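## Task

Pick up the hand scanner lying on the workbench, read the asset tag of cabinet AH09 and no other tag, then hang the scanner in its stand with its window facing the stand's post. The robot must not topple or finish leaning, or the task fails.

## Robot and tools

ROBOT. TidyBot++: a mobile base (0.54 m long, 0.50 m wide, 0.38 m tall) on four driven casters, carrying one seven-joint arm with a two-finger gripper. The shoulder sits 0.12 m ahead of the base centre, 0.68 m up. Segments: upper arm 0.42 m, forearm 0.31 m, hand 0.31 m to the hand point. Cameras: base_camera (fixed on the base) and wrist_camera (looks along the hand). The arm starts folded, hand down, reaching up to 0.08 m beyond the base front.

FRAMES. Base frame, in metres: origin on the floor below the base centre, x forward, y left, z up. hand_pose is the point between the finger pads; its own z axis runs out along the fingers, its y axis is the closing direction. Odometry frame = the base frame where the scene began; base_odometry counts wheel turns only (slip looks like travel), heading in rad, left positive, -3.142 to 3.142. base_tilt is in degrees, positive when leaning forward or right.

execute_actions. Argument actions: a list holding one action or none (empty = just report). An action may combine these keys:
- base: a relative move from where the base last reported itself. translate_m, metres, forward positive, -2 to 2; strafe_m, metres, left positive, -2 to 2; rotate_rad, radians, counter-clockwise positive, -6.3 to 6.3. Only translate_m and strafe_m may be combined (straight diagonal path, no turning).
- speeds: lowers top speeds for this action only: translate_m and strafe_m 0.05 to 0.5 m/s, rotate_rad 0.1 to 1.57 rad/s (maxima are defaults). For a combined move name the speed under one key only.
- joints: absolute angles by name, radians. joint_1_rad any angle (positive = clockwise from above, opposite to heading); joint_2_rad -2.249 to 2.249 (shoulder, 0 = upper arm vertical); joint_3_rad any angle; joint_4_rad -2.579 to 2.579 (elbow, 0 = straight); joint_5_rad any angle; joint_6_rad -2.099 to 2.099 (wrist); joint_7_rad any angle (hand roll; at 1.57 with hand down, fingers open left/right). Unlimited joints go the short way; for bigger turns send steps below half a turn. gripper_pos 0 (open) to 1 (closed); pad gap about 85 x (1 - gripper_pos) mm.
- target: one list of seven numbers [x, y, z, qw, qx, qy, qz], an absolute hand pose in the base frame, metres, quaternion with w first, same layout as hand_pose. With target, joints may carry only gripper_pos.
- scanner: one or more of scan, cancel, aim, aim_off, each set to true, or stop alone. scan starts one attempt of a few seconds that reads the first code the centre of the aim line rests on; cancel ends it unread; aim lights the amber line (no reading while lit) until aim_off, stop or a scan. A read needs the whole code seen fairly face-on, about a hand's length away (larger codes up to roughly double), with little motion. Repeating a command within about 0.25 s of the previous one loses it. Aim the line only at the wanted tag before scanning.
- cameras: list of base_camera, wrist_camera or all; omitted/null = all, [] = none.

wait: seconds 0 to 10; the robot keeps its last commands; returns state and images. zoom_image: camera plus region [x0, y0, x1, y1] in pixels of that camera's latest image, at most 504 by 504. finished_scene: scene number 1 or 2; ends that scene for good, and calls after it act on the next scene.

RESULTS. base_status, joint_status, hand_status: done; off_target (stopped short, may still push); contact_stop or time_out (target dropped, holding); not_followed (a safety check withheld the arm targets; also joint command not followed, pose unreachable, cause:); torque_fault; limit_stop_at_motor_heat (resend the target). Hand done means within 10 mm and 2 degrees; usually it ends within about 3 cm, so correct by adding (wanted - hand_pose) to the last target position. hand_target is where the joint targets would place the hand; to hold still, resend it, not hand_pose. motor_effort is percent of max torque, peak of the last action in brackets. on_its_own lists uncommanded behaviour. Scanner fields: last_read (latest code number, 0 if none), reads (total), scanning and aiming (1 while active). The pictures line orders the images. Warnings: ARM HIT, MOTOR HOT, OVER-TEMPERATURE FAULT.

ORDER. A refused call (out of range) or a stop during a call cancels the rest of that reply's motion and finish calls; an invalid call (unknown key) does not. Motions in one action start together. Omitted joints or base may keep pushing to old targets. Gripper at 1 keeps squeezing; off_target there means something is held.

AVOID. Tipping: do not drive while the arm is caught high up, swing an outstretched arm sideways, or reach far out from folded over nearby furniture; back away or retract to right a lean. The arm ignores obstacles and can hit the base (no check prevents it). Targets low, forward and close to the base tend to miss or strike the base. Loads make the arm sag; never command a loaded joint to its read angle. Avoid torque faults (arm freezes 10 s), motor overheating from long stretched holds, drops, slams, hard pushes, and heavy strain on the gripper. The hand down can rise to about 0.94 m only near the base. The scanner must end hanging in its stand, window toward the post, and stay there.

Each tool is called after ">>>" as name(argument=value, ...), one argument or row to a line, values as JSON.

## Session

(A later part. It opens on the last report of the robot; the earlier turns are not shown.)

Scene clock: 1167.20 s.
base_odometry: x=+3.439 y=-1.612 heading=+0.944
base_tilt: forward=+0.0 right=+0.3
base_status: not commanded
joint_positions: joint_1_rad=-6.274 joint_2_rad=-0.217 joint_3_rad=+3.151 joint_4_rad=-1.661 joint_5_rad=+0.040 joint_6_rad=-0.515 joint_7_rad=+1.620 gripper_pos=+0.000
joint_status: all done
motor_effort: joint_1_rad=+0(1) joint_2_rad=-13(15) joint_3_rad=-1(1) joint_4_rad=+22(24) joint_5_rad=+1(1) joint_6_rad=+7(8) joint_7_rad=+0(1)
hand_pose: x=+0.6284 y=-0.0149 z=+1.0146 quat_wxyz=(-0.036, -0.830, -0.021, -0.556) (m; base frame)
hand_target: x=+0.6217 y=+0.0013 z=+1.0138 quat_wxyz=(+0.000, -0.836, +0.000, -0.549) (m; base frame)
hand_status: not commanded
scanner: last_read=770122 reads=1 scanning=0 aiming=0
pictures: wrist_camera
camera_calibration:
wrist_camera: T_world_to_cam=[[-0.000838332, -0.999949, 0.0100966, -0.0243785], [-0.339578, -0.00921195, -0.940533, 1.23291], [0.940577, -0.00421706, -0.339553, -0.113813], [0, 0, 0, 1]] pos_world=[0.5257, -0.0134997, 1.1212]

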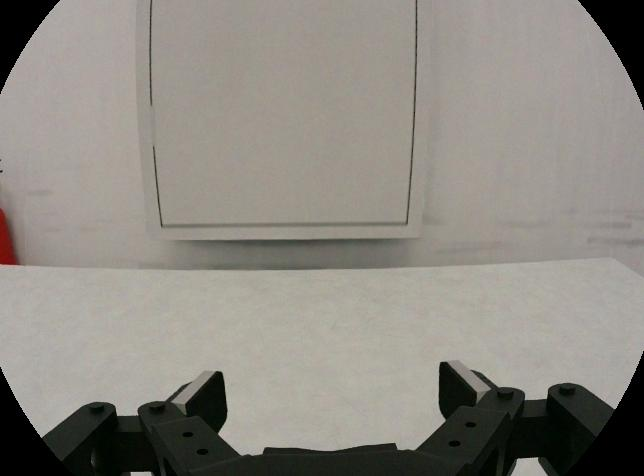

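>>> execute_actions(
  actions=[
    {"joints": {"joint_2_rad": 0.14, "joint_4_rad": -0.97, "joint_6_rad": -1.49}},
  ],
  cameras=["wrist_camera"],
)

Scene clock: 1177.73 s.
base_odometry: x=+3.439 y=-1.612 heading=+0.944
base_tilt: forward=+0.0 right=+0.3
base_status: not commanded
joint_positions: joint_1_rad=-6.274 joint_2_rad=+0.134 joint_3_rad=+3.151 joint_4_rad=-0.987 joint_5_rad=+0.040 joint_6_rad=-1.447 joint_7_rad=+1.620 gripper_pos=+0.000
joint_status: all done
motor_effort: joint_1_rad=+0(1) joint_2_rad=-22(24) joint_3_rad=-1(1) joint_4_rad=+19(23) joint_5_rad=+1(2) joint_6_rad=+4(8) joint_7_rad=+0(1)
hand_pose: x=+0.6270 y=-0.0200 z=+0.9744 quat_wxyz=(-0.030, -0.959, -0.011, -0.282) (m; base frame)
hand_target: x=+0.6198 y=+0.0013 z=+0.9715 quat_wxyz=(+0.000, -0.964, +0.000, -0.267) (m; base frame)
hand_status: not commanded
scanner: last_read=770122 reads=1 scanning=0 aiming=0
pictures: wrist_camera
camera_calibration:
wrist_camera: T_world_to_cam=[[-0.0329365, -0.999456, 0.00181131, -0.000926621], [-0.815399, 0.0258229, -0.578323, 1.14067], [0.577961, -0.0205248, -0.815806, 0.565006], [0, 0, 0, 1]] pos_world=[0.603522, -0.0187849, 1.12061]

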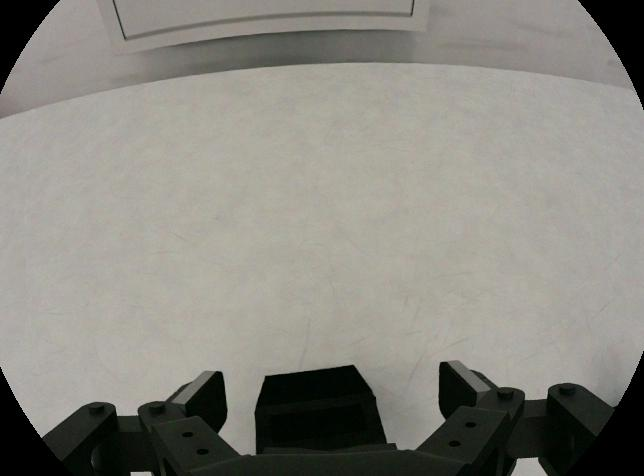

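>>> execute_actions(
  actions=[
    {"joints": {"joint_1_rad": -0.02, "joint_2_rad": 0.135, "joint_4_rad": -1.10, "joint_6_rad": -1.35}},
  ],
  cameras=["wrist_camera"],
)

Scene clock: 1202.13 s.
base_odometry: x=+3.439 y=-1.612 heading=+0.944
base_tilt: forward=+0.0 right=+0.3
base_status: not commanded
joint_positions: joint_1_rad=-6.289 joint_2_rad=+0.138 joint_3_rad=+3.151 joint_4_rad=-1.084 joint_5_rad=+0.040 joint_6_rad=-1.391 joint_7_rad=+1.620 gripper_pos=+0.000
joint_status: all done
motor_effort: joint_1_rad=+0(1) joint_2_rad=-23(25) joint_3_rad=-1(1) joint_4_rad=+19(20) joint_5_rad=+1(2) joint_6_rad=+4(5) joint_7_rad=+0(1)
hand_pose: x=+0.6293 y=-0.0125 z=+0.9378 quat_wxyz=(-0.027, -0.965, -0.020, -0.261) (m; base frame)
hand_target: x=+0.6368 y=+0.0117 z=+0.9380 quat_wxyz=(+0.003, -0.961, -0.009, -0.275) (m; base frame)
hand_status: not commanded
scanner: last_read=770122 reads=1 scanning=0 aiming=0
pictures: wrist_camera
camera_calibration:
wrist_camera: T_world_to_cam=[[-0.0160628, -0.999866, 0.00331147, -0.0052554], [-0.840794, 0.0117148, -0.541229, 1.10218], [0.541117, -0.0114779, -0.840869, 0.580705], [0, 0, 0, 1]] pos_world=[0.612388, -0.0115012, 1.08484]

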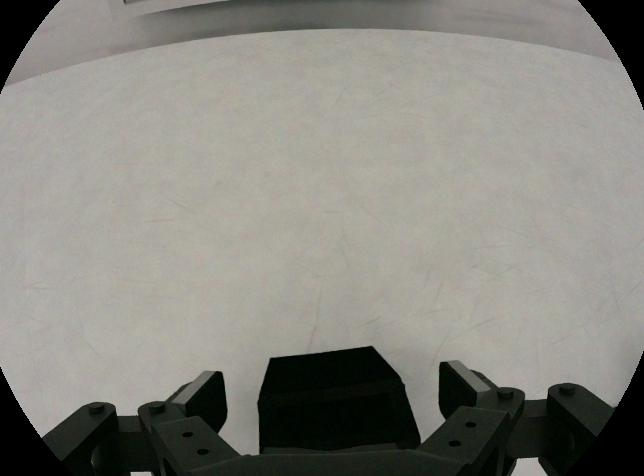

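>>> execute_actions(
  actions=[
    {"joints": {"joint_1_rad": -0.02, "joint_2_rad": 0.135, "joint_4_rad": -1.205, "joint_6_rad": -1.30, "joint_7_rad": 1.69}},
  ],
  cameras=["wrist_camera"],
)

Scene clock: 1214.27 s.
base_odometry: x=+3.439 y=-1.612 heading=+0.944
base_tilt: forward=+0.0 right=+0.3
base_status: not commanded
joint_positions: joint_1_rad=-6.289 joint_2_rad=+0.139 joint_3_rad=+3.151 joint_4_rad=-1.188 joint_5_rad=+0.040 joint_6_rad=-1.346 joint_7_rad=+1.653 gripper_pos=+0.000
joint_status: all done
motor_effort: joint_1_rad=+0(1) joint_2_rad=-24(25) joint_3_rad=+0(1) joint_4_rad=+19(21) joint_5_rad=+1(2) joint_6_rad=+3(4) joint_7_rad=+0(1)
hand_pose: x=+0.6230 y=-0.0124 z=+0.8965 quat_wxyz=(-0.031, -0.972, -0.038, -0.231) (m; base frame)
hand_target: x=+0.6312 y=+0.0116 z=+0.8977 quat_wxyz=(-0.012, -0.966, -0.067, -0.248) (m; base frame)
hand_status: not commanded
scanner: last_read=770122 reads=1 scanning=0 aiming=0
pictures: wrist_camera
camera_calibration:
wrist_camera: T_world_to_cam=[[0.0159078, -0.999678, 0.0197467, -0.0397838], [-0.872905, -0.0235165, -0.487322, 1.04585], [0.48763, -0.00948474, -0.872999, 0.611533], [0, 0, 0, 1]] pos_world=[0.615363, -0.00937587, 1.04432]

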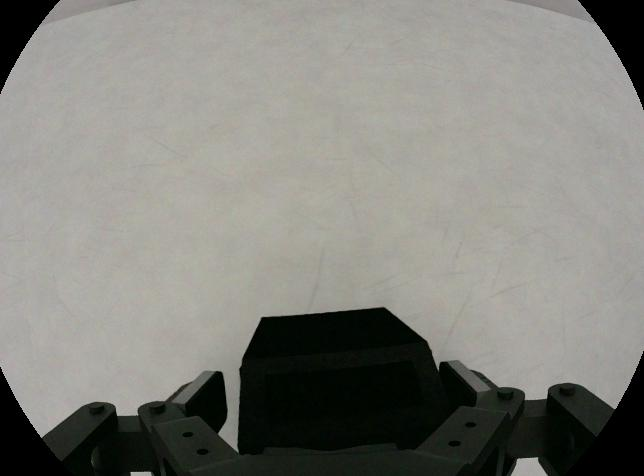

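>>> execute_actions(
  actions=[
    {"joints": {"joint_7_rad": 1.77}},
  ],
  cameras=[],
)

>>> execute_actions(
  actions=[
    {"joints": {"gripper_pos": 0.6}},
  ],
  cameras=["wrist_camera"],
)

Scene clock: 1223.00 s.
base_odometry: x=+3.439 y=-1.612 heading=+0.944
base_tilt: forward=+0.0 right=+0.3
base_status: not commanded
joint_positions: joint_1_rad=-6.289 joint_2_rad=+0.139 joint_3_rad=+3.151 joint_4_rad=-1.188 joint_5_rad=+0.040 joint_6_rad=-1.344 joint_7_rad=+1.739 gripper_pos=+0.000
joint_status: all done
motor_effort: joint_1_rad=+0(1) joint_2_rad=-23(24) joint_3_rad=-1(1) joint_4_rad=+20(20) joint_5_rad=+1(1) joint_6_rad=+3(3) joint_7_rad=+1(1)
hand_pose: x=+0.6234 y=-0.0124 z=+0.8967 quat_wxyz=(-0.040, -0.969, -0.080, -0.230) (m; base frame)
hand_target: x=+0.6312 y=+0.0116 z=+0.8977 quat_wxyz=(-0.022, -0.963, -0.106, -0.247) (m; base frame)
hand_status: not commanded
scanner: last_read=770122 reads=1 scanning=0 aiming=0
pictures: none
No camera images: "cameras" was empty.

Scene clock: 1223.87 s.
base_odometry: x=+3.439 y=-1.612 heading=+0.944
base_tilt: forward=+0.0 right=+0.3
base_status: not commanded
joint_positions: joint_1_rad=-6.291 joint_2_rad=+0.130 joint_3_rad=+3.151 joint_4_rad=-1.188 joint_5_rad=+0.040 joint_6_rad=-1.342 joint_7_rad=+1.739 gripper_pos=+0.291
joint_status: gripper_pos off_target (ended at +0.291, target +0.600)
motor_effort: joint_1_rad=+0(2) joint_2_rad=-20(24) joint_3_rad=-1(2) joint_4_rad=+17(19) joint_5_rad=+0(3) joint_6_rad=+4(4) joint_7_rad=+0(1)
hand_pose: x=+0.6220 y=-0.0111 z=+0.9020 quat_wxyz=(-0.041, -0.968, -0.081, -0.236) (m; base frame)
hand_target: x=+0.6312 y=+0.0116 z=+0.8977 quat_wxyz=(-0.022, -0.963, -0.106, -0.247) (m; base frame)
hand_status: not commanded
scanner: last_read=770122 reads=1 scanning=0 aiming=0
pictures: wrist_camera
camera_calibration:
wrist_camera: T_world_to_cam=[[0.0939025, -0.993826, 0.0590896, -0.122518], [-0.862731, -0.11085, -0.493363, 1.04585], [0.496867, -0.00465039, -0.867814, 0.606483], [0, 0, 0, 1]] pos_world=[0.612453, -0.00300937, 1.04954]

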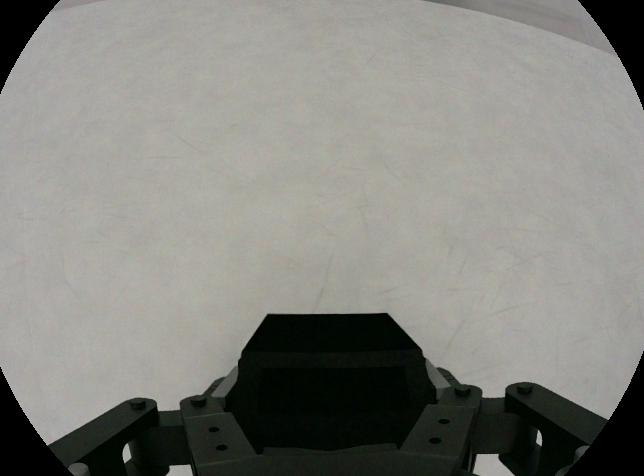

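>>> execute_actions(
  actions=[
    {"joints": {"gripper_pos": 0.15, "joint_7_rad": 1.68}},
  ],
  cameras=["wrist_camera"],
)

Scene clock: 1228.93 s.
base_odometry: x=+3.439 y=-1.612 heading=+0.944
base_tilt: forward=+0.0 right=+0.3
base_status: not commanded
joint_positions: joint_1_rad=-6.292 joint_2_rad=+0.130 joint_3_rad=+3.151 joint_4_rad=-1.188 joint_5_rad=+0.040 joint_6_rad=-1.341 joint_7_rad=+1.683 gripper_pos=+0.150
joint_status: all done
motor_effort: joint_1_rad=+1(1) joint_2_rad=-23(24) joint_3_rad=+0(2) joint_4_rad=+19(20) joint_5_rad=+1(2) joint_6_rad=+3(4) joint_7_rad=+0(1)
hand_pose: x=+0.6226 y=-0.0108 z=+0.9020 quat_wxyz=(-0.034, -0.969, -0.054, -0.237) (m; base frame)
hand_target: x=+0.6312 y=+0.0116 z=+0.8977 quat_wxyz=(-0.011, -0.967, -0.063, -0.248) (m; base frame)
hand_status: not commanded
scanner: last_read=770122 reads=1 scanning=0 aiming=0
pictures: wrist_camera
camera_calibration:
wrist_camera: T_world_to_cam=[[0.0451524, -0.998417, 0.0335515, -0.068917], [-0.865169, -0.0558736, -0.498358, 1.05295], [0.499443, -0.00652567, -0.866322, 0.603196], [0, 0, 0, 1]] pos_world=[0.612831, -0.00603936, 1.04962]

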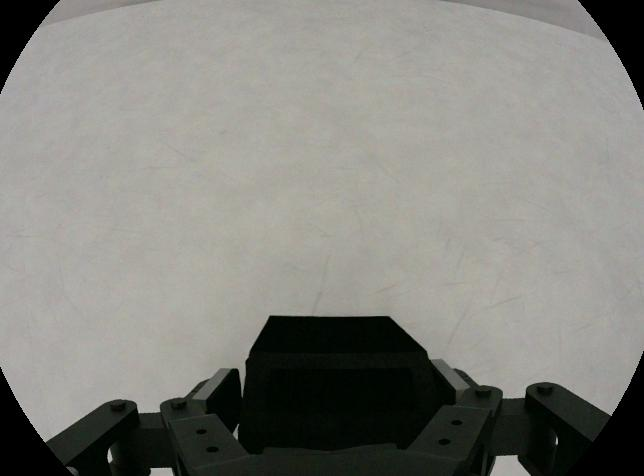

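>>> execute_actions(
  actions=[
    {"joints": {"gripper_pos": 0.0, "joint_7_rad": 1.625}},
  ],
  cameras=["wrist_camera"],
)

Scene clock: 1235.67 s.
base_odometry: x=+3.439 y=-1.612 heading=+0.944
base_tilt: forward=+0.0 right=+0.3
base_status: not commanded
joint_positions: joint_1_rad=-6.292 joint_2_rad=+0.130 joint_3_rad=+3.151 joint_4_rad=-1.188 joint_5_rad=+0.040 joint_6_rad=-1.341 joint_7_rad=+1.642 gripper_pos=+0.000
joint_status: all done
motor_effort: joint_1_rad=+0(1) joint_2_rad=-23(23) joint_3_rad=-1(1) joint_4_rad=+20(20) joint_5_rad=+1(2) joint_6_rad=+3(3) joint_7_rad=+0(1)
hand_pose: x=+0.6226 y=-0.0108 z=+0.9020 quat_wxyz=(-0.029, -0.970, -0.034, -0.238) (m; base frame)
hand_target: x=+0.6312 y=+0.0116 z=+0.8977 quat_wxyz=(-0.004, -0.968, -0.036, -0.248) (m; base frame)
hand_status: not commanded
scanner: last_read=770122 reads=1 scanning=0 aiming=0
pictures: wrist_camera
camera_calibration:
wrist_camera: T_world_to_cam=[[0.00860319, -0.999858, 0.0144643, -0.0289612], [-0.865632, -0.0146882, -0.500466, 1.05558], [0.500607, -0.00821519, -0.865635, 0.601834], [0, 0, 0, 1]] pos_world=[0.612714, -0.00850829, 1.04967]

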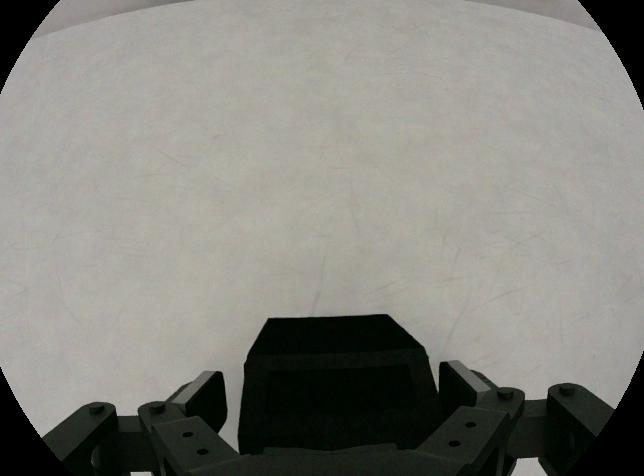

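>>> execute_actions(
  actions=[
    {"joints": {"gripper_pos": 0.6}},
  ],
)

Scene clock: 1252.97 s.
base_odometry: x=+3.439 y=-1.612 heading=+0.944
base_tilt: forward=+0.0 right=+0.3
base_status: not commanded
joint_positions: joint_1_rad=-6.292 joint_2_rad=+0.129 joint_3_rad=+3.151 joint_4_rad=-1.188 joint_5_rad=+0.039 joint_6_rad=-1.338 joint_7_rad=+1.642 gripper_pos=+0.307
joint_status: gripper_pos off_target (ended at +0.307, target +0.600)
motor_effort: joint_1_rad=+0(1) joint_2_rad=-21(26) joint_3_rad=-1(2) joint_4_rad=+18(21) joint_5_rad=+1(2) joint_6_rad=+3(4) joint_7_rad=+1(1)
hand_pose: x=+0.6231 y=-0.0106 z=+0.9029 quat_wxyz=(-0.029, -0.970, -0.034, -0.240) (m; base frame)
hand_target: x=+0.6312 y=+0.0116 z=+0.8977 quat_wxyz=(-0.004, -0.968, -0.036, -0.248) (m; base frame)
hand_status: not commanded
scanner: last_read=770122 reads=1 scanning=0 aiming=0
pictures: base_camera, wrist_camera
camera_calibration:
wrist_camera: T_world_to_cam=[[0.00888569, -0.99986, 0.0142095, -0.028747], [-0.863798, -0.0148337, -0.503619, 1.0582], [0.503759, -0.00779917, -0.863809, 0.598779], [0, 0, 0, 1]] pos_world=[0.612687, -0.00837596, 1.05057]

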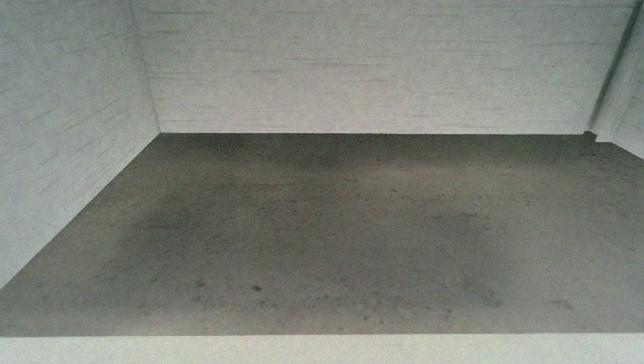

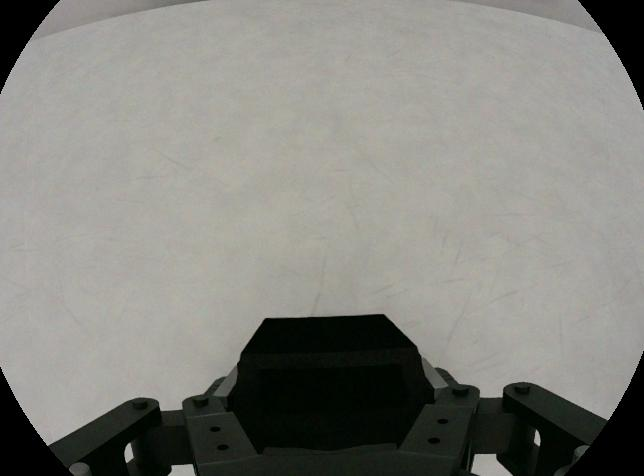

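>>> execute_actions(
  actions=[
    {"joints": {"joint_1_rad": -0.02, "joint_2_rad": 0.12, "joint_3_rad": 3.1416, "joint_4_rad": -0.98, "joint_5_rad": 0.0, "joint_6_rad": -1.46, "joint_7_rad": 1.625, "gripper_pos": 0.7}},
  ],
  cameras=["wrist_camera"],
)

Scene clock: 1257.30 s.
base_odometry: x=+3.439 y=-1.612 heading=+0.944
base_tilt: forward=+0.0 right=+0.3
base_status: not commanded
joint_positions: joint_1_rad=-6.292 joint_2_rad=+0.135 joint_3_rad=+3.151 joint_4_rad=-1.001 joint_5_rad=+0.039 joint_6_rad=-1.427 joint_7_rad=+1.642 gripper_pos=+0.307
joint_status: gripper_pos off_target (ended at +0.307, target +0.700); the others done
motor_effort: joint_1_rad=+0(1) joint_2_rad=-25(28) joint_3_rad=-1(2) joint_4_rad=+20(23) joint_5_rad=+1(2) joint_6_rad=+5(5) joint_7_rad=+0(1)
hand_pose: x=+0.6312 y=-0.0107 z=+0.9709 quat_wxyz=(-0.030, -0.958, -0.031, -0.285) (m; base frame)
hand_target: x=+0.6204 y=+0.0114 z=+0.9820 quat_wxyz=(-0.005, -0.957, -0.036, -0.287) (m; base frame)
hand_status: not commanded
scanner: last_read=770122 reads=1 scanning=0 aiming=0
pictures: wrist_camera
camera_calibration:
wrist_camera: T_world_to_cam=[[0.00443201, -0.999896, 0.0137577, -0.0266377], [-0.813241, -0.0116099, -0.581811, 1.14345], [0.58191, -0.00860973, -0.813208, 0.554968], [0, 0, 0, 1]] pos_world=[0.607079, -0.00858153, 1.11694]

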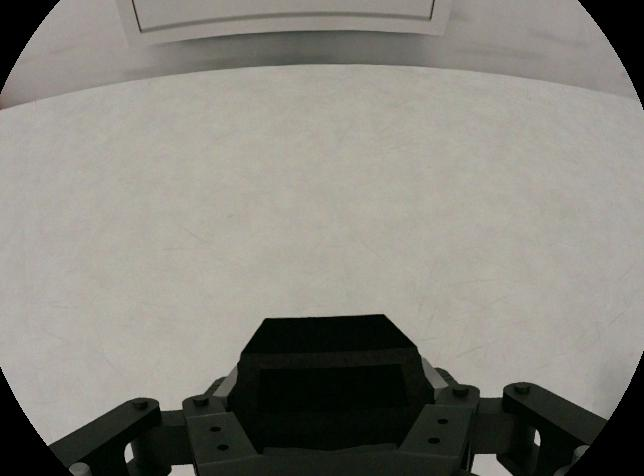

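>>> execute_actions(
  actions=[
    {"joints": {"joint_1_rad": -0.02, "joint_2_rad": 0.0, "joint_3_rad": 3.1416, "joint_4_rad": -0.98, "joint_5_rad": 0.0, "joint_6_rad": -1.1, "joint_7_rad": 1.6, "gripper_pos": 0.9}},
  ],
  cameras=["wrist_camera"],
)

>>> execute_actions(
  actions=[
    {"joints": {"joint_1_rad": -0.02, "joint_2_rad": -0.19, "joint_3_rad": 3.1416, "joint_4_rad": -1.05, "joint_5_rad": 0.0, "joint_6_rad": -0.68, "joint_7_rad": 1.57, "gripper_pos": 0.9}},
  ],
  cameras=["base_camera", "wrist_camera"],
)

Scene clock: 1267.67 s.
base_odometry: x=+3.439 y=-1.612 heading=+0.944
base_tilt: forward=+0.0 right=+0.3
base_status: not commanded
joint_positions: joint_1_rad=-6.292 joint_2_rad=+0.011 joint_3_rad=+3.151 joint_4_rad=-0.993 joint_5_rad=+0.039 joint_6_rad=-1.156 joint_7_rad=+1.642 gripper_pos=+0.307
joint_status: gripper_pos off_target (ended at +0.307, target +0.900); the others done
motor_effort: joint_1_rad=+0(1) joint_2_rad=-21(28) joint_3_rad=-1(1) joint_4_rad=+21(23) joint_5_rad=+1(2) joint_6_rad=+8(8) joint_7_rad=+1(2)
hand_pose: x=+0.6478 y=-0.0101 z=+1.0982 quat_wxyz=(-0.037, -0.881, -0.029, -0.470) (m; base frame)
hand_target: x=+0.6517 y=+0.0120 z=+1.1259 quat_wxyz=(-0.002, -0.862, -0.021, -0.506) (m; base frame)
hand_status: not commanded
scanner: last_read=770122 reads=1 scanning=0 aiming=0
pictures: wrist_camera
camera_calibration:
wrist_camera: T_world_to_cam=[[0.00714496, -0.999769, 0.0202878, -0.0368632], [-0.521011, -0.0210388, -0.853291, 1.33982], [0.85352, -0.00447343, -0.521041, 0.152096], [0, 0, 0, 1]] pos_world=[0.568508, -0.00798602, 1.22325]

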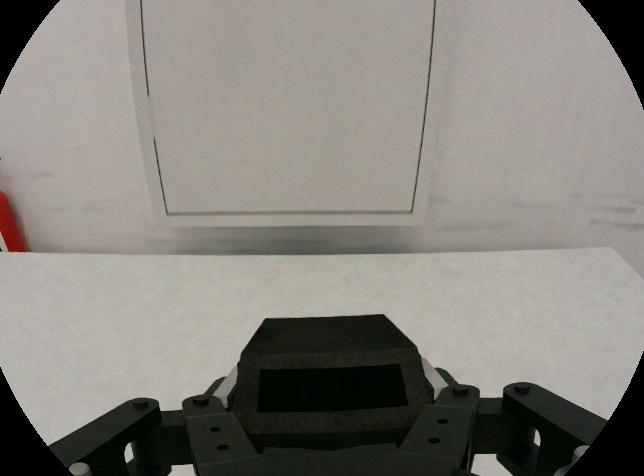

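Scene clock: 1269.30 s.
base_odometry: x=+3.439 y=-1.612 heading=+0.944
base_tilt: forward=+0.0 right=+0.3
base_status: not commanded
joint_positions: joint_1_rad=-6.292 joint_2_rad=-0.181 joint_3_rad=+3.151 joint_4_rad=-1.044 joint_5_rad=+0.039 joint_6_rad=-0.745 joint_7_rad=+1.622 gripper_pos=+0.307
joint_status: gripper_pos off_target (ended at +0.307, target +0.900); the others done
motor_effort: joint_1_rad=+0(1) joint_2_rad=-13(25) joint_3_rad=+0(1) joint_4_rad=+21(24) joint_5_rad=+1(3) joint_6_rad=+10(11) joint_7_rad=+0(1)
hand_pose: x=+0.5935 y=-0.0082 z=+1.2884 quat_wxyz=(-0.037, -0.720, -0.019, -0.693) (m; base frame)
hand_target: x=+0.5888 y=+0.0107 z=+1.3097 quat_wxyz=(+0.007, -0.696, -0.007, -0.718) (m; base frame)
hand_status: not commanded
scanner: last_read=770122 reads=1 scanning=0 aiming=0
pictures: base_camera, wrist_camera
camera_calibration:
wrist_camera: T_world_to_cam=[[0.00467301, -0.999908, 0.0127044, -0.0271738], [0.00444823, -0.0126837, -0.99991, 1.35092], [0.999979, 0.0047291, 0.00438855, -0.466309], [0, 0, 0, 1]] pos_world=[0.460417, -0.0078315, 1.35319]

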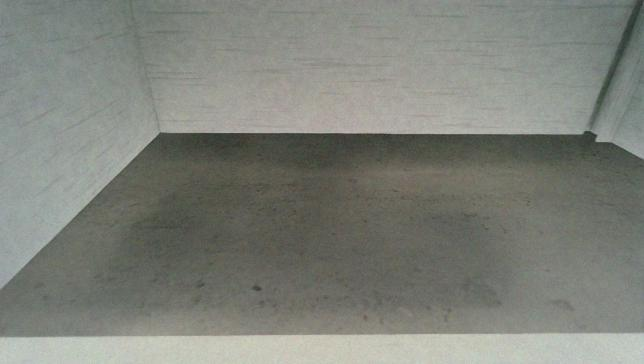

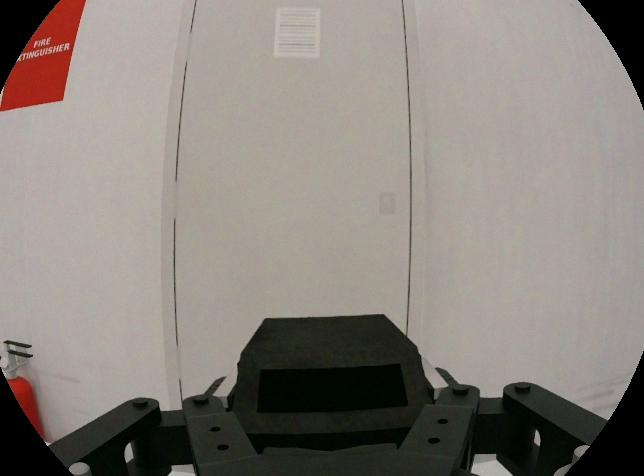

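>>> execute_actions(
  actions=[
    {"base": {"translate_m": -0.35, "strafe_m": -0.12}, "speeds": {"translate_m": 0.2}},
  ],
  cameras=["wrist_camera"],
)

>>> execute_actions(
  actions=[
    {"joints": {"joint_1_rad": -0.02, "joint_2_rad": -0.36, "joint_3_rad": 3.1416, "joint_4_rad": -1.75, "joint_5_rad": 0.0, "joint_6_rad": -0.15, "joint_7_rad": 1.57, "gripper_pos": 0.9}},
  ],
  cameras=["base_camera", "wrist_camera"],
)

Scene clock: 1280.97 s.
base_odometry: x=+3.331 y=-1.966 heading=+0.944
base_tilt: forward=+0.0 right=+0.3
base_status: done
joint_positions: joint_1_rad=-6.293 joint_2_rad=-0.180 joint_3_rad=+3.151 joint_4_rad=-1.046 joint_5_rad=+0.039 joint_6_rad=-0.741 joint_7_rad=+1.622 gripper_pos=+0.307
joint_status: not commanded
motor_effort: joint_1_rad=+0(1) joint_2_rad=-13(17) joint_3_rad=-1(1) joint_4_rad=+21(22) joint_5_rad=+1(2) joint_6_rad=+10(10) joint_7_rad=+0(1)
hand_pose: x=+0.5943 y=-0.0075 z=+1.2882 quat_wxyz=(-0.036, -0.720, -0.019, -0.693) (m; base frame)
hand_target: x=+0.5888 y=+0.0107 z=+1.3097 quat_wxyz=(+0.007, -0.696, -0.007, -0.718) (m; base frame)
hand_status: not commanded
scanner: last_read=770122 reads=1 scanning=0 aiming=0
pictures: wrist_camera
camera_calibration:
wrist_camera: T_world_to_cam=[[0.00609343, -0.999904, 0.0124705, -0.0270052], [0.00548154, -0.0124372, -0.999908, 1.35011], [0.999966, 0.00616123, 0.00540523, -0.468389], [0, 0, 0, 1]] pos_world=[0.461137, -0.00732514, 1.35285]

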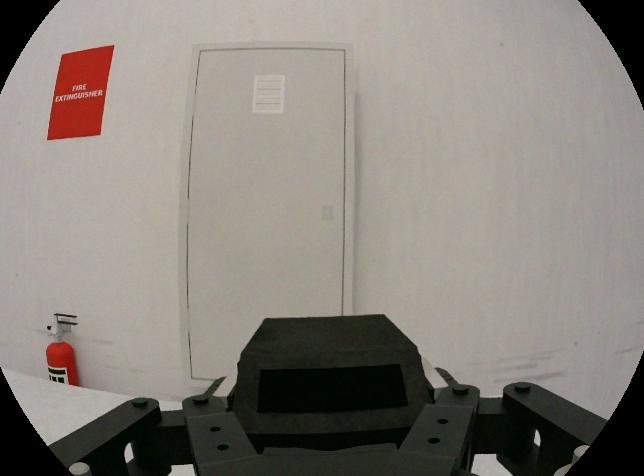

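Scene clock: 1283.20 s.
base_odometry: x=+3.331 y=-1.966 heading=+0.944
base_tilt: forward=+0.0 right=+0.3
base_status: not commanded
joint_positions: joint_1_rad=-6.293 joint_2_rad=-0.333 joint_3_rad=+3.151 joint_4_rad=-1.743 joint_5_rad=+0.039 joint_6_rad=-0.215 joint_7_rad=+1.622 gripper_pos=+0.307
joint_status: gripper_pos off_target (ended at +0.307, target +0.900); the others done
motor_effort: joint_1_rad=+0(2) joint_2_rad=-11(14) joint_3_rad=+0(1) joint_4_rad=+25(27) joint_5_rad=+1(2) joint_6_rad=+10(11) joint_7_rad=+1(2)
hand_pose: x=+0.6025 y=-0.0020 z=+1.1131 quat_wxyz=(-0.032, -0.725, -0.029, -0.687) (m; base frame)
hand_target: x=+0.5910 y=+0.0108 z=+1.1417 quat_wxyz=(+0.007, -0.696, -0.007, -0.718) (m; base frame)
hand_status: not commanded
scanner: last_read=770122 reads=1 scanning=0 aiming=0
pictures: base_camera, wrist_camera
camera_calibration:
wrist_camera: T_world_to_cam=[[0.025393, -0.999489, 0.0194097, -0.0386761], [-0.011709, -0.019712, -0.999737, 1.18524], [0.999609, 0.025159, -0.0122036, -0.455846], [0, 0, 0, 1]] pos_world=[0.470527, -0.00382424, 1.18012]

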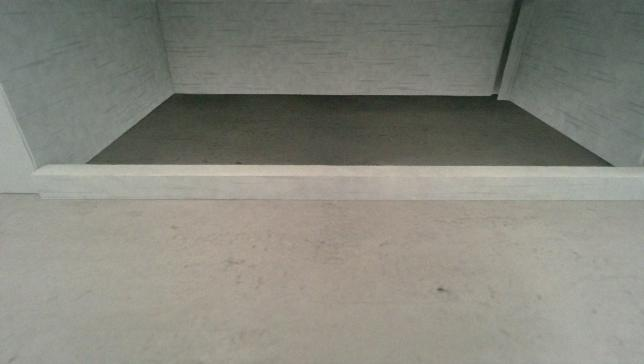

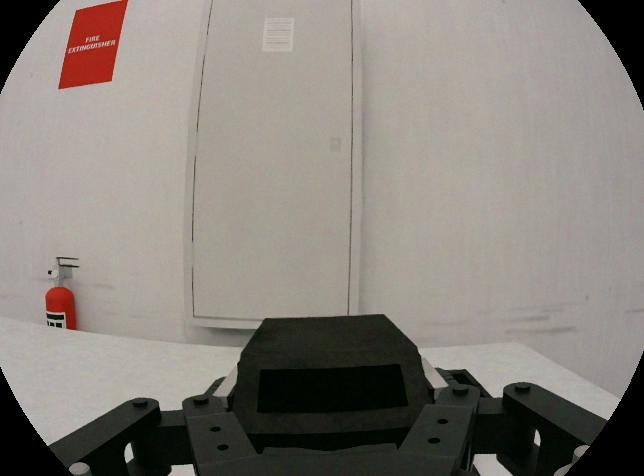

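>>> zoom_image(
  camera="wrist_camera",
  region=[400, 300, 640, 476],
)

Scaled by 2.100.

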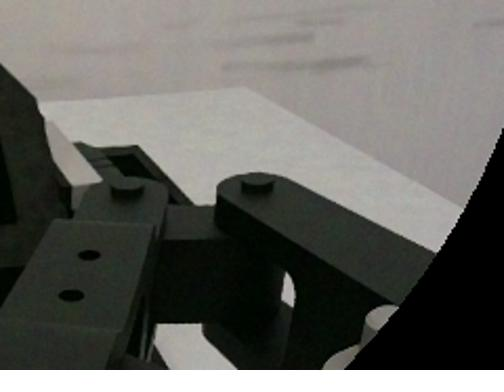

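>>> execute_actions(
  actions=[
    {"base": {"rotate_rad": -0.12}, "joints": {"joint_1_rad": -0.02, "joint_2_rad": -0.41, "joint_3_rad": 3.1416, "joint_4_rad": -2.03, "joint_5_rad": 0.0, "joint_6_rad": 0.10, "joint_7_rad": 1.5, "gripper_pos": 0.9}},
  ],
  cameras=["base_camera", "wrist_camera"],
)

Scene clock: 1312.00 s.
base_odometry: x=+3.331 y=-1.966 heading=+0.824
base_tilt: forward=+0.0 right=+0.3
base_status: done
joint_positions: joint_1_rad=-6.297 joint_2_rad=-0.385 joint_3_rad=+3.149 joint_4_rad=-2.026 joint_5_rad=+0.039 joint_6_rad=+0.035 joint_7_rad=+1.553 gripper_pos=+0.307
joint_status: gripper_pos off_target (ended at +0.307, target +0.900); the others done
motor_effort: joint_1_rad=+0(2) joint_2_rad=-9(12) joint_3_rad=+0(3) joint_4_rad=+25(27) joint_5_rad=+1(2) joint_6_rad=+10(11) joint_7_rad=+1(1)
hand_pose: x=+0.5859 y=+0.0040 z=+1.0389 quat_wxyz=(-0.003, -0.719, -0.010, -0.695) (m; base frame)
hand_target: x=+0.5760 y=+0.0105 z=+1.0680 quat_wxyz=(+0.033, -0.689, +0.017, -0.724) (m; base frame)
hand_status: not commanded
scanner: last_read=770122 reads=1 scanning=0 aiming=0
pictures: base_camera, wrist_camera
camera_calibration:
wrist_camera: T_world_to_cam=[[0.0379072, -0.998113, -0.0482963, 0.0321472], [0.00672284, 0.0485846, -0.998796, 1.09891], [0.999259, 0.0375369, 0.00855187, -0.4617], [0, 0, 0, 1]] pos_world=[0.452751, -0.00397288, 1.10309]

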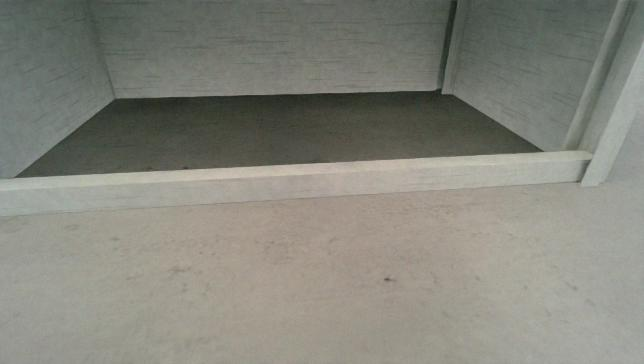

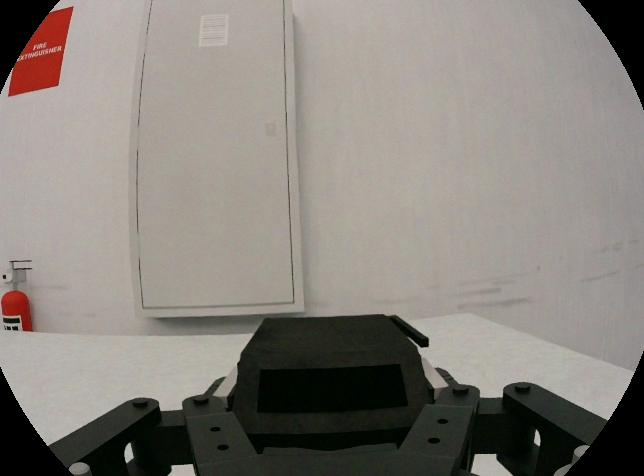

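>>> execute_actions(
  actions=[
    {"base": {"translate_m": -0.35}, "speeds": {"translate_m": 0.25}},
  ],
  cameras=["wrist_camera"],
)

>>> zoom_image(
  camera="wrist_camera",
  region=[220, 200, 500, 400],
)

Scene clock: 1317.30 s.
base_odometry: x=+3.093 y=-2.223 heading=+0.823
base_tilt: forward=+0.0 right=+0.3
base_status: done
joint_positions: joint_1_rad=-6.297 joint_2_rad=-0.399 joint_3_rad=+3.149 joint_4_rad=-2.026 joint_5_rad=+0.039 joint_6_rad=+0.039 joint_7_rad=+1.552 gripper_pos=+0.307
joint_status: not commanded
motor_effort: joint_1_rad=+0(0) joint_2_rad=-9(14) joint_3_rad=+0(1) joint_4_rad=+25(26) joint_5_rad=+1(2) joint_6_rad=+10(11) joint_7_rad=+0(1)
hand_pose: x=+0.5809 y=+0.0040 z=+1.0465 quat_wxyz=(-0.003, -0.713, -0.009, -0.701) (m; base frame)
hand_target: x=+0.5760 y=+0.0105 z=+1.0680 quat_wxyz=(+0.033, -0.689, +0.017, -0.724) (m; base frame)
hand_status: not commanded
scanner: last_read=770122 reads=1 scanning=0 aiming=0
pictures: wrist_camera
camera_calibration:
wrist_camera: T_world_to_cam=[[0.0388737, -0.998064, -0.048552, 0.0323831], [0.0242431, 0.0495164, -0.998479, 1.09598], [0.99895, 0.0376375, 0.0261211, -0.474936], [0, 0, 0, 1]] pos_world=[0.446608, -0.00407339, 1.10829]

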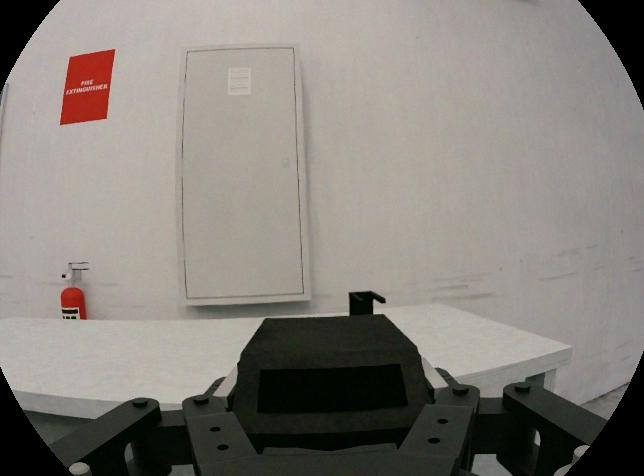

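Scaled by 1.800.

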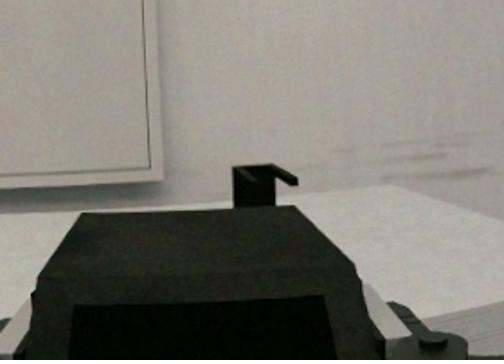

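>>> zoom_image(
  camera="wrist_camera",
  region=[330, 275, 410, 335],
)

Scaled by 6.300.

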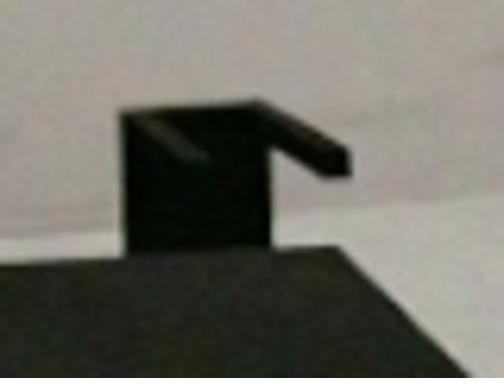

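>>> zoom_image(
  camera="wrist_camera",
  region=[220, 300, 440, 476],
)

Scaled by 2.291.

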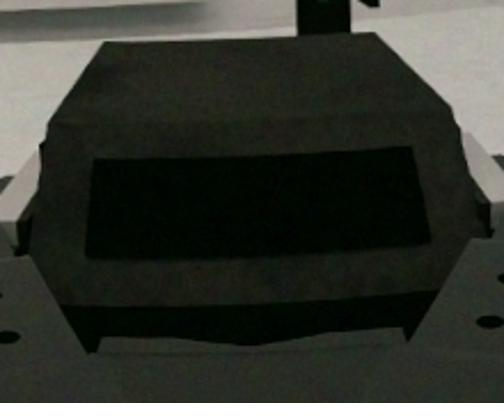

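>>> execute_actions(
  actions=[
    {"base": {"rotate_rad": 0.15}, "joints": {"joint_1_rad": -0.02, "joint_2_rad": -0.41, "joint_3_rad": 3.1416, "joint_4_rad": -2.18, "joint_5_rad": 0.0, "joint_6_rad": 0.26, "joint_7_rad": 1.5, "gripper_pos": 0.9}},
  ],
  cameras=[],
)

>>> execute_actions(
  actions=[
    {"base": {"strafe_m": -0.26}, "speeds": {"strafe_m": 0.2}},
  ],
  cameras=["base_camera", "wrist_camera"],
)

>>> zoom_image(
  camera="wrist_camera",
  region=[260, 240, 400, 340],
)

Scene clock: 1387.00 s.
base_odometry: x=+3.093 y=-2.223 heading=+0.974
base_tilt: forward=+0.0 right=+0.3
base_status: done
joint_positions: joint_1_rad=-6.301 joint_2_rad=-0.399 joint_3_rad=+3.143 joint_4_rad=-2.178 joint_5_rad=+0.039 joint_6_rad=+0.195 joint_7_rad=+1.552 gripper_pos=+0.307
joint_status: gripper_pos off_target (ended at +0.307, target +0.900); the others done
motor_effort: joint_1_rad=+0(2) joint_2_rad=-9(10) joint_3_rad=+0(3) joint_4_rad=+25(27) joint_5_rad=+0(2) joint_6_rad=+10(11) joint_7_rad=+0(1)
hand_pose: x=+0.5744 y=+0.0108 z=+1.0004 quat_wxyz=(+0.002, -0.712, -0.015, -0.702) (m; base frame)
hand_target: x=+0.5700 y=+0.0104 z=+1.0244 quat_wxyz=(+0.033, -0.685, +0.017, -0.728) (m; base frame)
hand_status: not commanded
scanner: last_read=770122 reads=1 scanning=0 aiming=0
pictures: none
No camera images: "cameras" was empty.

Scene clock: 1389.07 s.
base_odometry: x=+3.308 y=-2.369 heading=+0.975
base_tilt: forward=+0.0 right=+0.3
base_status: done
joint_positions: joint_1_rad=-6.301 joint_2_rad=-0.399 joint_3_rad=+3.143 joint_4_rad=-2.178 joint_5_rad=+0.039 joint_6_rad=+0.197 joint_7_rad=+1.552 gripper_pos=+0.307
joint_status: not commanded
motor_effort: joint_1_rad=+0(1) joint_2_rad=-9(10) joint_3_rad=+0(2) joint_4_rad=+25(25) joint_5_rad=+1(1) joint_6_rad=+10(10) joint_7_rad=+0(1)
hand_pose: x=+0.5744 y=+0.0109 z=+1.0009 quat_wxyz=(+0.002, -0.711, -0.015, -0.703) (m; base frame)
hand_target: x=+0.5700 y=+0.0104 z=+1.0244 quat_wxyz=(+0.033, -0.685, +0.017, -0.728) (m; base frame)
hand_status: not commanded
scanner: last_read=770122 reads=1 scanning=0 aiming=0
pictures: base_camera, wrist_camera
camera_calibration:
wrist_camera: T_world_to_cam=[[0.0544908, -0.997395, -0.0472584, 0.0270324], [0.0291756, 0.0488989, -0.998378, 1.04736], [0.998088, 0.0530236, 0.0317642, -0.472883], [0, 0, 0, 1]] pos_world=[0.439948, 0.000821201, 1.06196]

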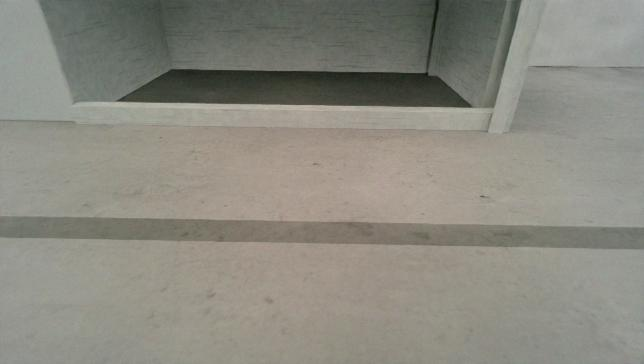

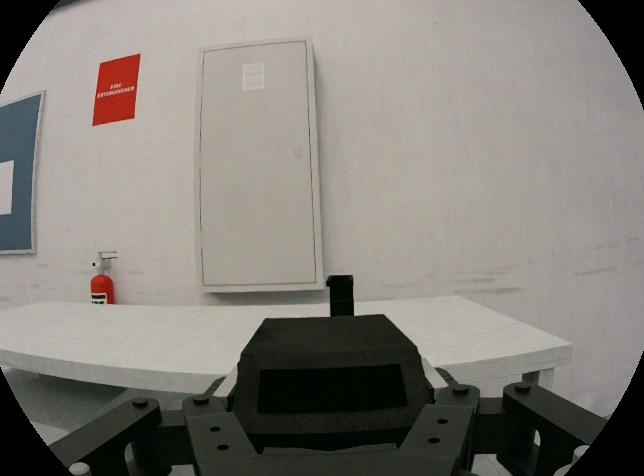

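Scaled by 3.600.

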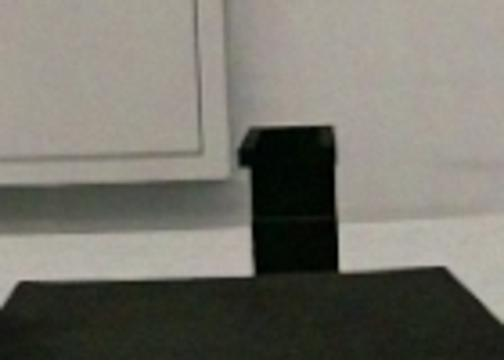

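>>> zoom_image(
  camera="wrist_camera",
  region=[315, 265, 367, 322],
)

Scaled by 8.842.

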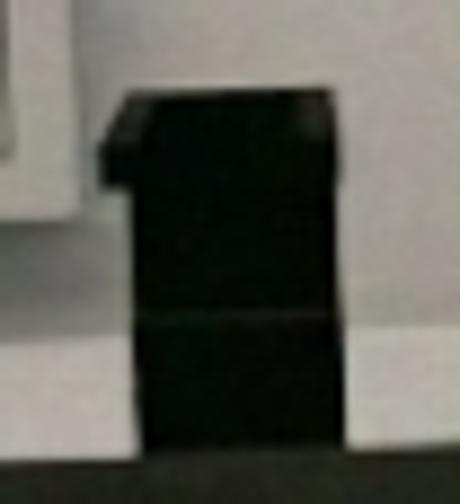

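>>> execute_actions(
  actions=[
    {"base": {"rotate_rad": -0.035}, "joints": {"joint_1_rad": 0.03, "joint_2_rad": -0.41, "joint_3_rad": 3.1416, "joint_4_rad": -2.30, "joint_5_rad": 0.0, "joint_6_rad": 0.39, "joint_7_rad": 1.5, "gripper_pos": 0.9}},
  ],
  cameras=[],
)

>>> execute_actions(
  actions=[
    {"base": {"strafe_m": 0.058, "translate_m": 0.25}, "speeds": {"strafe_m": 0.2}},
  ],
  cameras=["wrist_camera"],
)

>>> zoom_image(
  camera="wrist_camera",
  region=[270, 240, 380, 340],
)

Scene clock: 1414.73 s.
base_odometry: x=+3.308 y=-2.369 heading=+0.940
base_tilt: forward=+0.0 right=+0.3
base_status: done
joint_positions: joint_1_rad=-6.267 joint_2_rad=-0.399 joint_3_rad=+3.143 joint_4_rad=-2.298 joint_5_rad=+0.039 joint_6_rad=+0.325 joint_7_rad=+1.552 gripper_pos=+0.307
joint_status: gripper_pos off_target (ended at +0.307, target +0.900); the others done
motor_effort: joint_1_rad=+0(2) joint_2_rad=-8(9) joint_3_rad=+0(2) joint_4_rad=+24(26) joint_5_rad=+1(2) joint_6_rad=+10(12) joint_7_rad=+1(1)
hand_pose: x=+0.5646 y=-0.0030 z=+0.9671 quat_wxyz=(-0.008, -0.708, -0.004, -0.706) (m; base frame)
hand_target: x=+0.5601 y=-0.0119 z=+0.9911 quat_wxyz=(+0.015, -0.681, +0.034, -0.732) (m; base frame)
hand_status: not commanded
scanner: last_read=770122 reads=1 scanning=0 aiming=0
pictures: none
No camera images: "cameras" was empty.

Scene clock: 1416.77 s.
base_odometry: x=+3.409 y=-2.133 heading=+0.940
base_tilt: forward=+0.0 right=+0.3
base_status: done
joint_positions: joint_1_rad=-6.266 joint_2_rad=-0.397 joint_3_rad=+3.143 joint_4_rad=-2.298 joint_5_rad=+0.039 joint_6_rad=+0.328 joint_7_rad=+1.552 gripper_pos=+0.307
joint_status: not commanded
motor_effort: joint_1_rad=+0(1) joint_2_rad=-8(10) joint_3_rad=+0(1) joint_4_rad=+24(25) joint_5_rad=+1(2) joint_6_rad=+10(10) joint_7_rad=+0(1)
hand_pose: x=+0.5651 y=-0.0031 z=+0.9670 quat_wxyz=(-0.008, -0.708, -0.004, -0.706) (m; base frame)
hand_target: x=+0.5601 y=-0.0119 z=+0.9911 quat_wxyz=(+0.015, -0.681, +0.034, -0.732) (m; base frame)
hand_status: not commanded
scanner: last_read=770122 reads=1 scanning=0 aiming=0
pictures: wrist_camera
camera_calibration:
wrist_camera: T_world_to_cam=[[0.0254367, -0.998507, -0.0483378, 0.0294496], [0.0395132, 0.0493199, -0.998001, 1.00827], [0.998895, 0.0234759, 0.0407088, -0.470943], [0, 0, 0, 1]] pos_world=[0.429833, -0.00926637, 1.02685]

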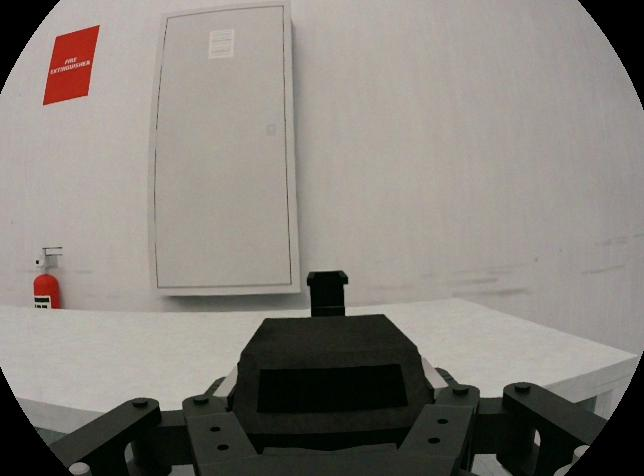

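Scaled by 4.582.

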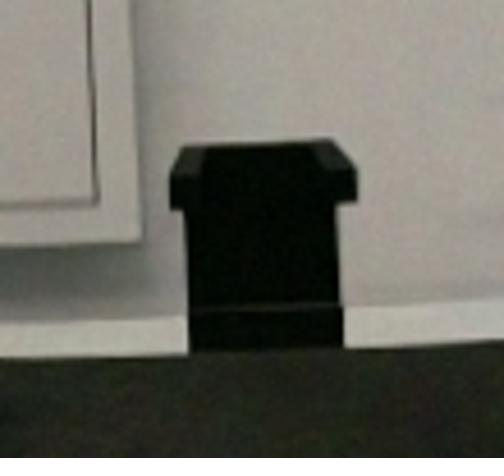

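>>> zoom_image(
  camera="wrist_camera",
  region=[300, 262, 355, 322],
)

Scaled by 8.400.

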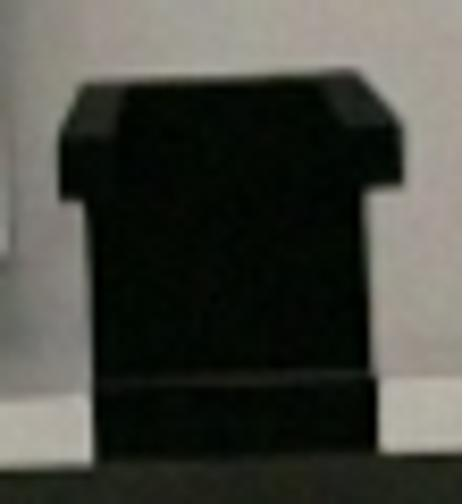

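>>> execute_actions(
  actions=[
    {"base": {"strafe_m": -0.008, "translate_m": 0.18}, "speeds": {"translate_m": 0.15}},
  ],
  cameras=["wrist_camera"],
)

>>> zoom_image(
  camera="wrist_camera",
  region=[285, 262, 365, 342],
)

Scene clock: 1438.20 s.
base_odometry: x=+3.521 y=-1.992 heading=+0.940
base_tilt: forward=+0.0 right=+0.3
base_status: done
joint_positions: joint_1_rad=-6.266 joint_2_rad=-0.396 joint_3_rad=+3.143 joint_4_rad=-2.298 joint_5_rad=+0.039 joint_6_rad=+0.329 joint_7_rad=+1.552 gripper_pos=+0.307
joint_status: not commanded
motor_effort: joint_1_rad=+0(1) joint_2_rad=-8(11) joint_3_rad=+0(1) joint_4_rad=+25(25) joint_5_rad=+1(2) joint_6_rad=+10(10) joint_7_rad=+1(1)
hand_pose: x=+0.5652 y=-0.0031 z=+0.9672 quat_wxyz=(-0.008, -0.708, -0.004, -0.706) (m; base frame)
hand_target: x=+0.5601 y=-0.0119 z=+0.9911 quat_wxyz=(+0.015, -0.681, +0.034, -0.732) (m; base frame)
hand_status: not commanded
scanner: last_read=770122 reads=1 scanning=0 aiming=0
pictures: wrist_camera
camera_calibration:
wrist_camera: T_world_to_cam=[[0.0254457, -0.998507, -0.0483354, 0.0294313], [0.0402051, 0.0493341, -0.997973, 1.00802], [0.998867, 0.0234508, 0.0414004, -0.471681], [0, 0, 0, 1]] pos_world=[0.429871, -0.00928113, 1.02693]

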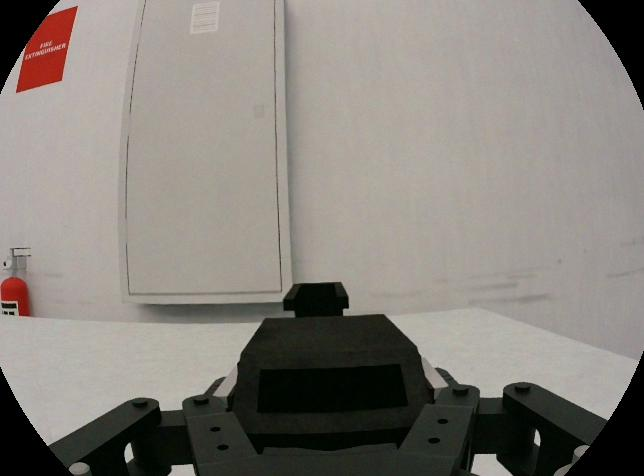

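Scaled by 6.300.

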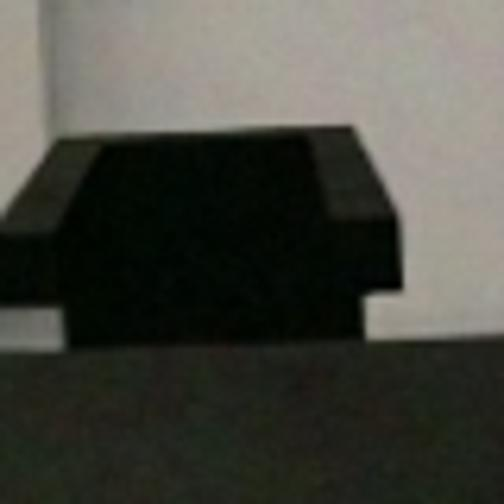

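>>> zoom_image(
  camera="wrist_camera",
  region=[278, 275, 354, 327],
)

Scaled by 6.632.

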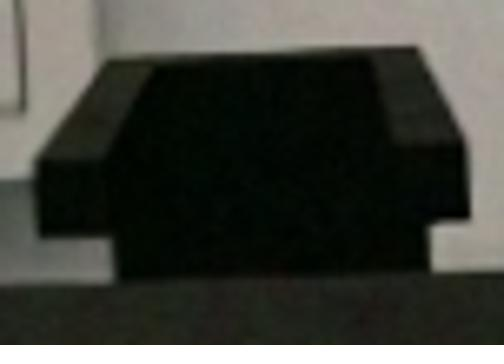

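>>> execute_actions(
  actions=[
    {"joints": {"joint_1_rad": 0.03, "joint_2_rad": -0.41, "joint_3_rad": 3.1416, "joint_4_rad": -2.06, "joint_5_rad": 0.0, "joint_6_rad": 0.05, "joint_7_rad": 1.5, "gripper_pos": 0.9}},
  ],
  cameras=["wrist_camera"],
)

>>> zoom_image(
  camera="wrist_camera",
  region=[260, 280, 400, 350],
)

Scene clock: 1460.27 s.
base_odometry: x=+3.521 y=-1.992 heading=+0.940
base_tilt: forward=+0.0 right=+0.3
base_status: not commanded
joint_positions: joint_1_rad=-6.266 joint_2_rad=-0.396 joint_3_rad=+3.143 joint_4_rad=-2.086 joint_5_rad=+0.039 joint_6_rad=+0.074 joint_7_rad=+1.552 gripper_pos=+0.307
joint_status: gripper_pos off_target (ended at +0.307, target +0.900); the others done
motor_effort: joint_1_rad=+0(2) joint_2_rad=-9(10) joint_3_rad=+0(1) joint_4_rad=+25(26) joint_5_rad=+1(2) joint_6_rad=+10(11) joint_7_rad=+1(2)
hand_pose: x=+0.5797 y=-0.0065 z=+1.0189 quat_wxyz=(-0.012, -0.723, -0.001, -0.691) (m; base frame)
hand_target: x=+0.5757 y=-0.0124 z=+1.0337 quat_wxyz=(+0.014, -0.716, +0.036, -0.697) (m; base frame)
hand_status: not commanded
scanner: last_read=770122 reads=1 scanning=0 aiming=0
pictures: wrist_camera
camera_calibration:
wrist_camera: T_world_to_cam=[[0.013689, -0.998766, -0.0477375, 0.0344133], [-0.00165306, 0.0477193, -0.998859, 1.08438], [0.999905, 0.0137523, -0.000997793, -0.445695], [0, 0, 0, 1]] pos_world=[0.446974, -0.0112459, 1.08435]

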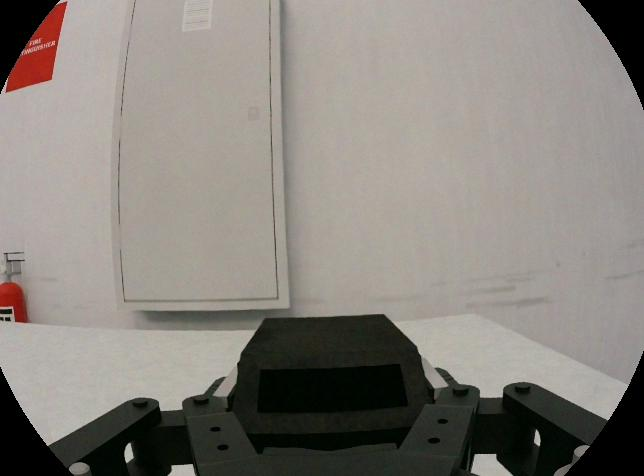

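Scaled by 3.600.

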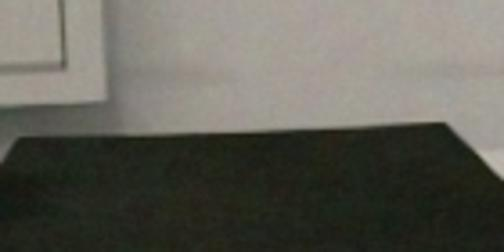

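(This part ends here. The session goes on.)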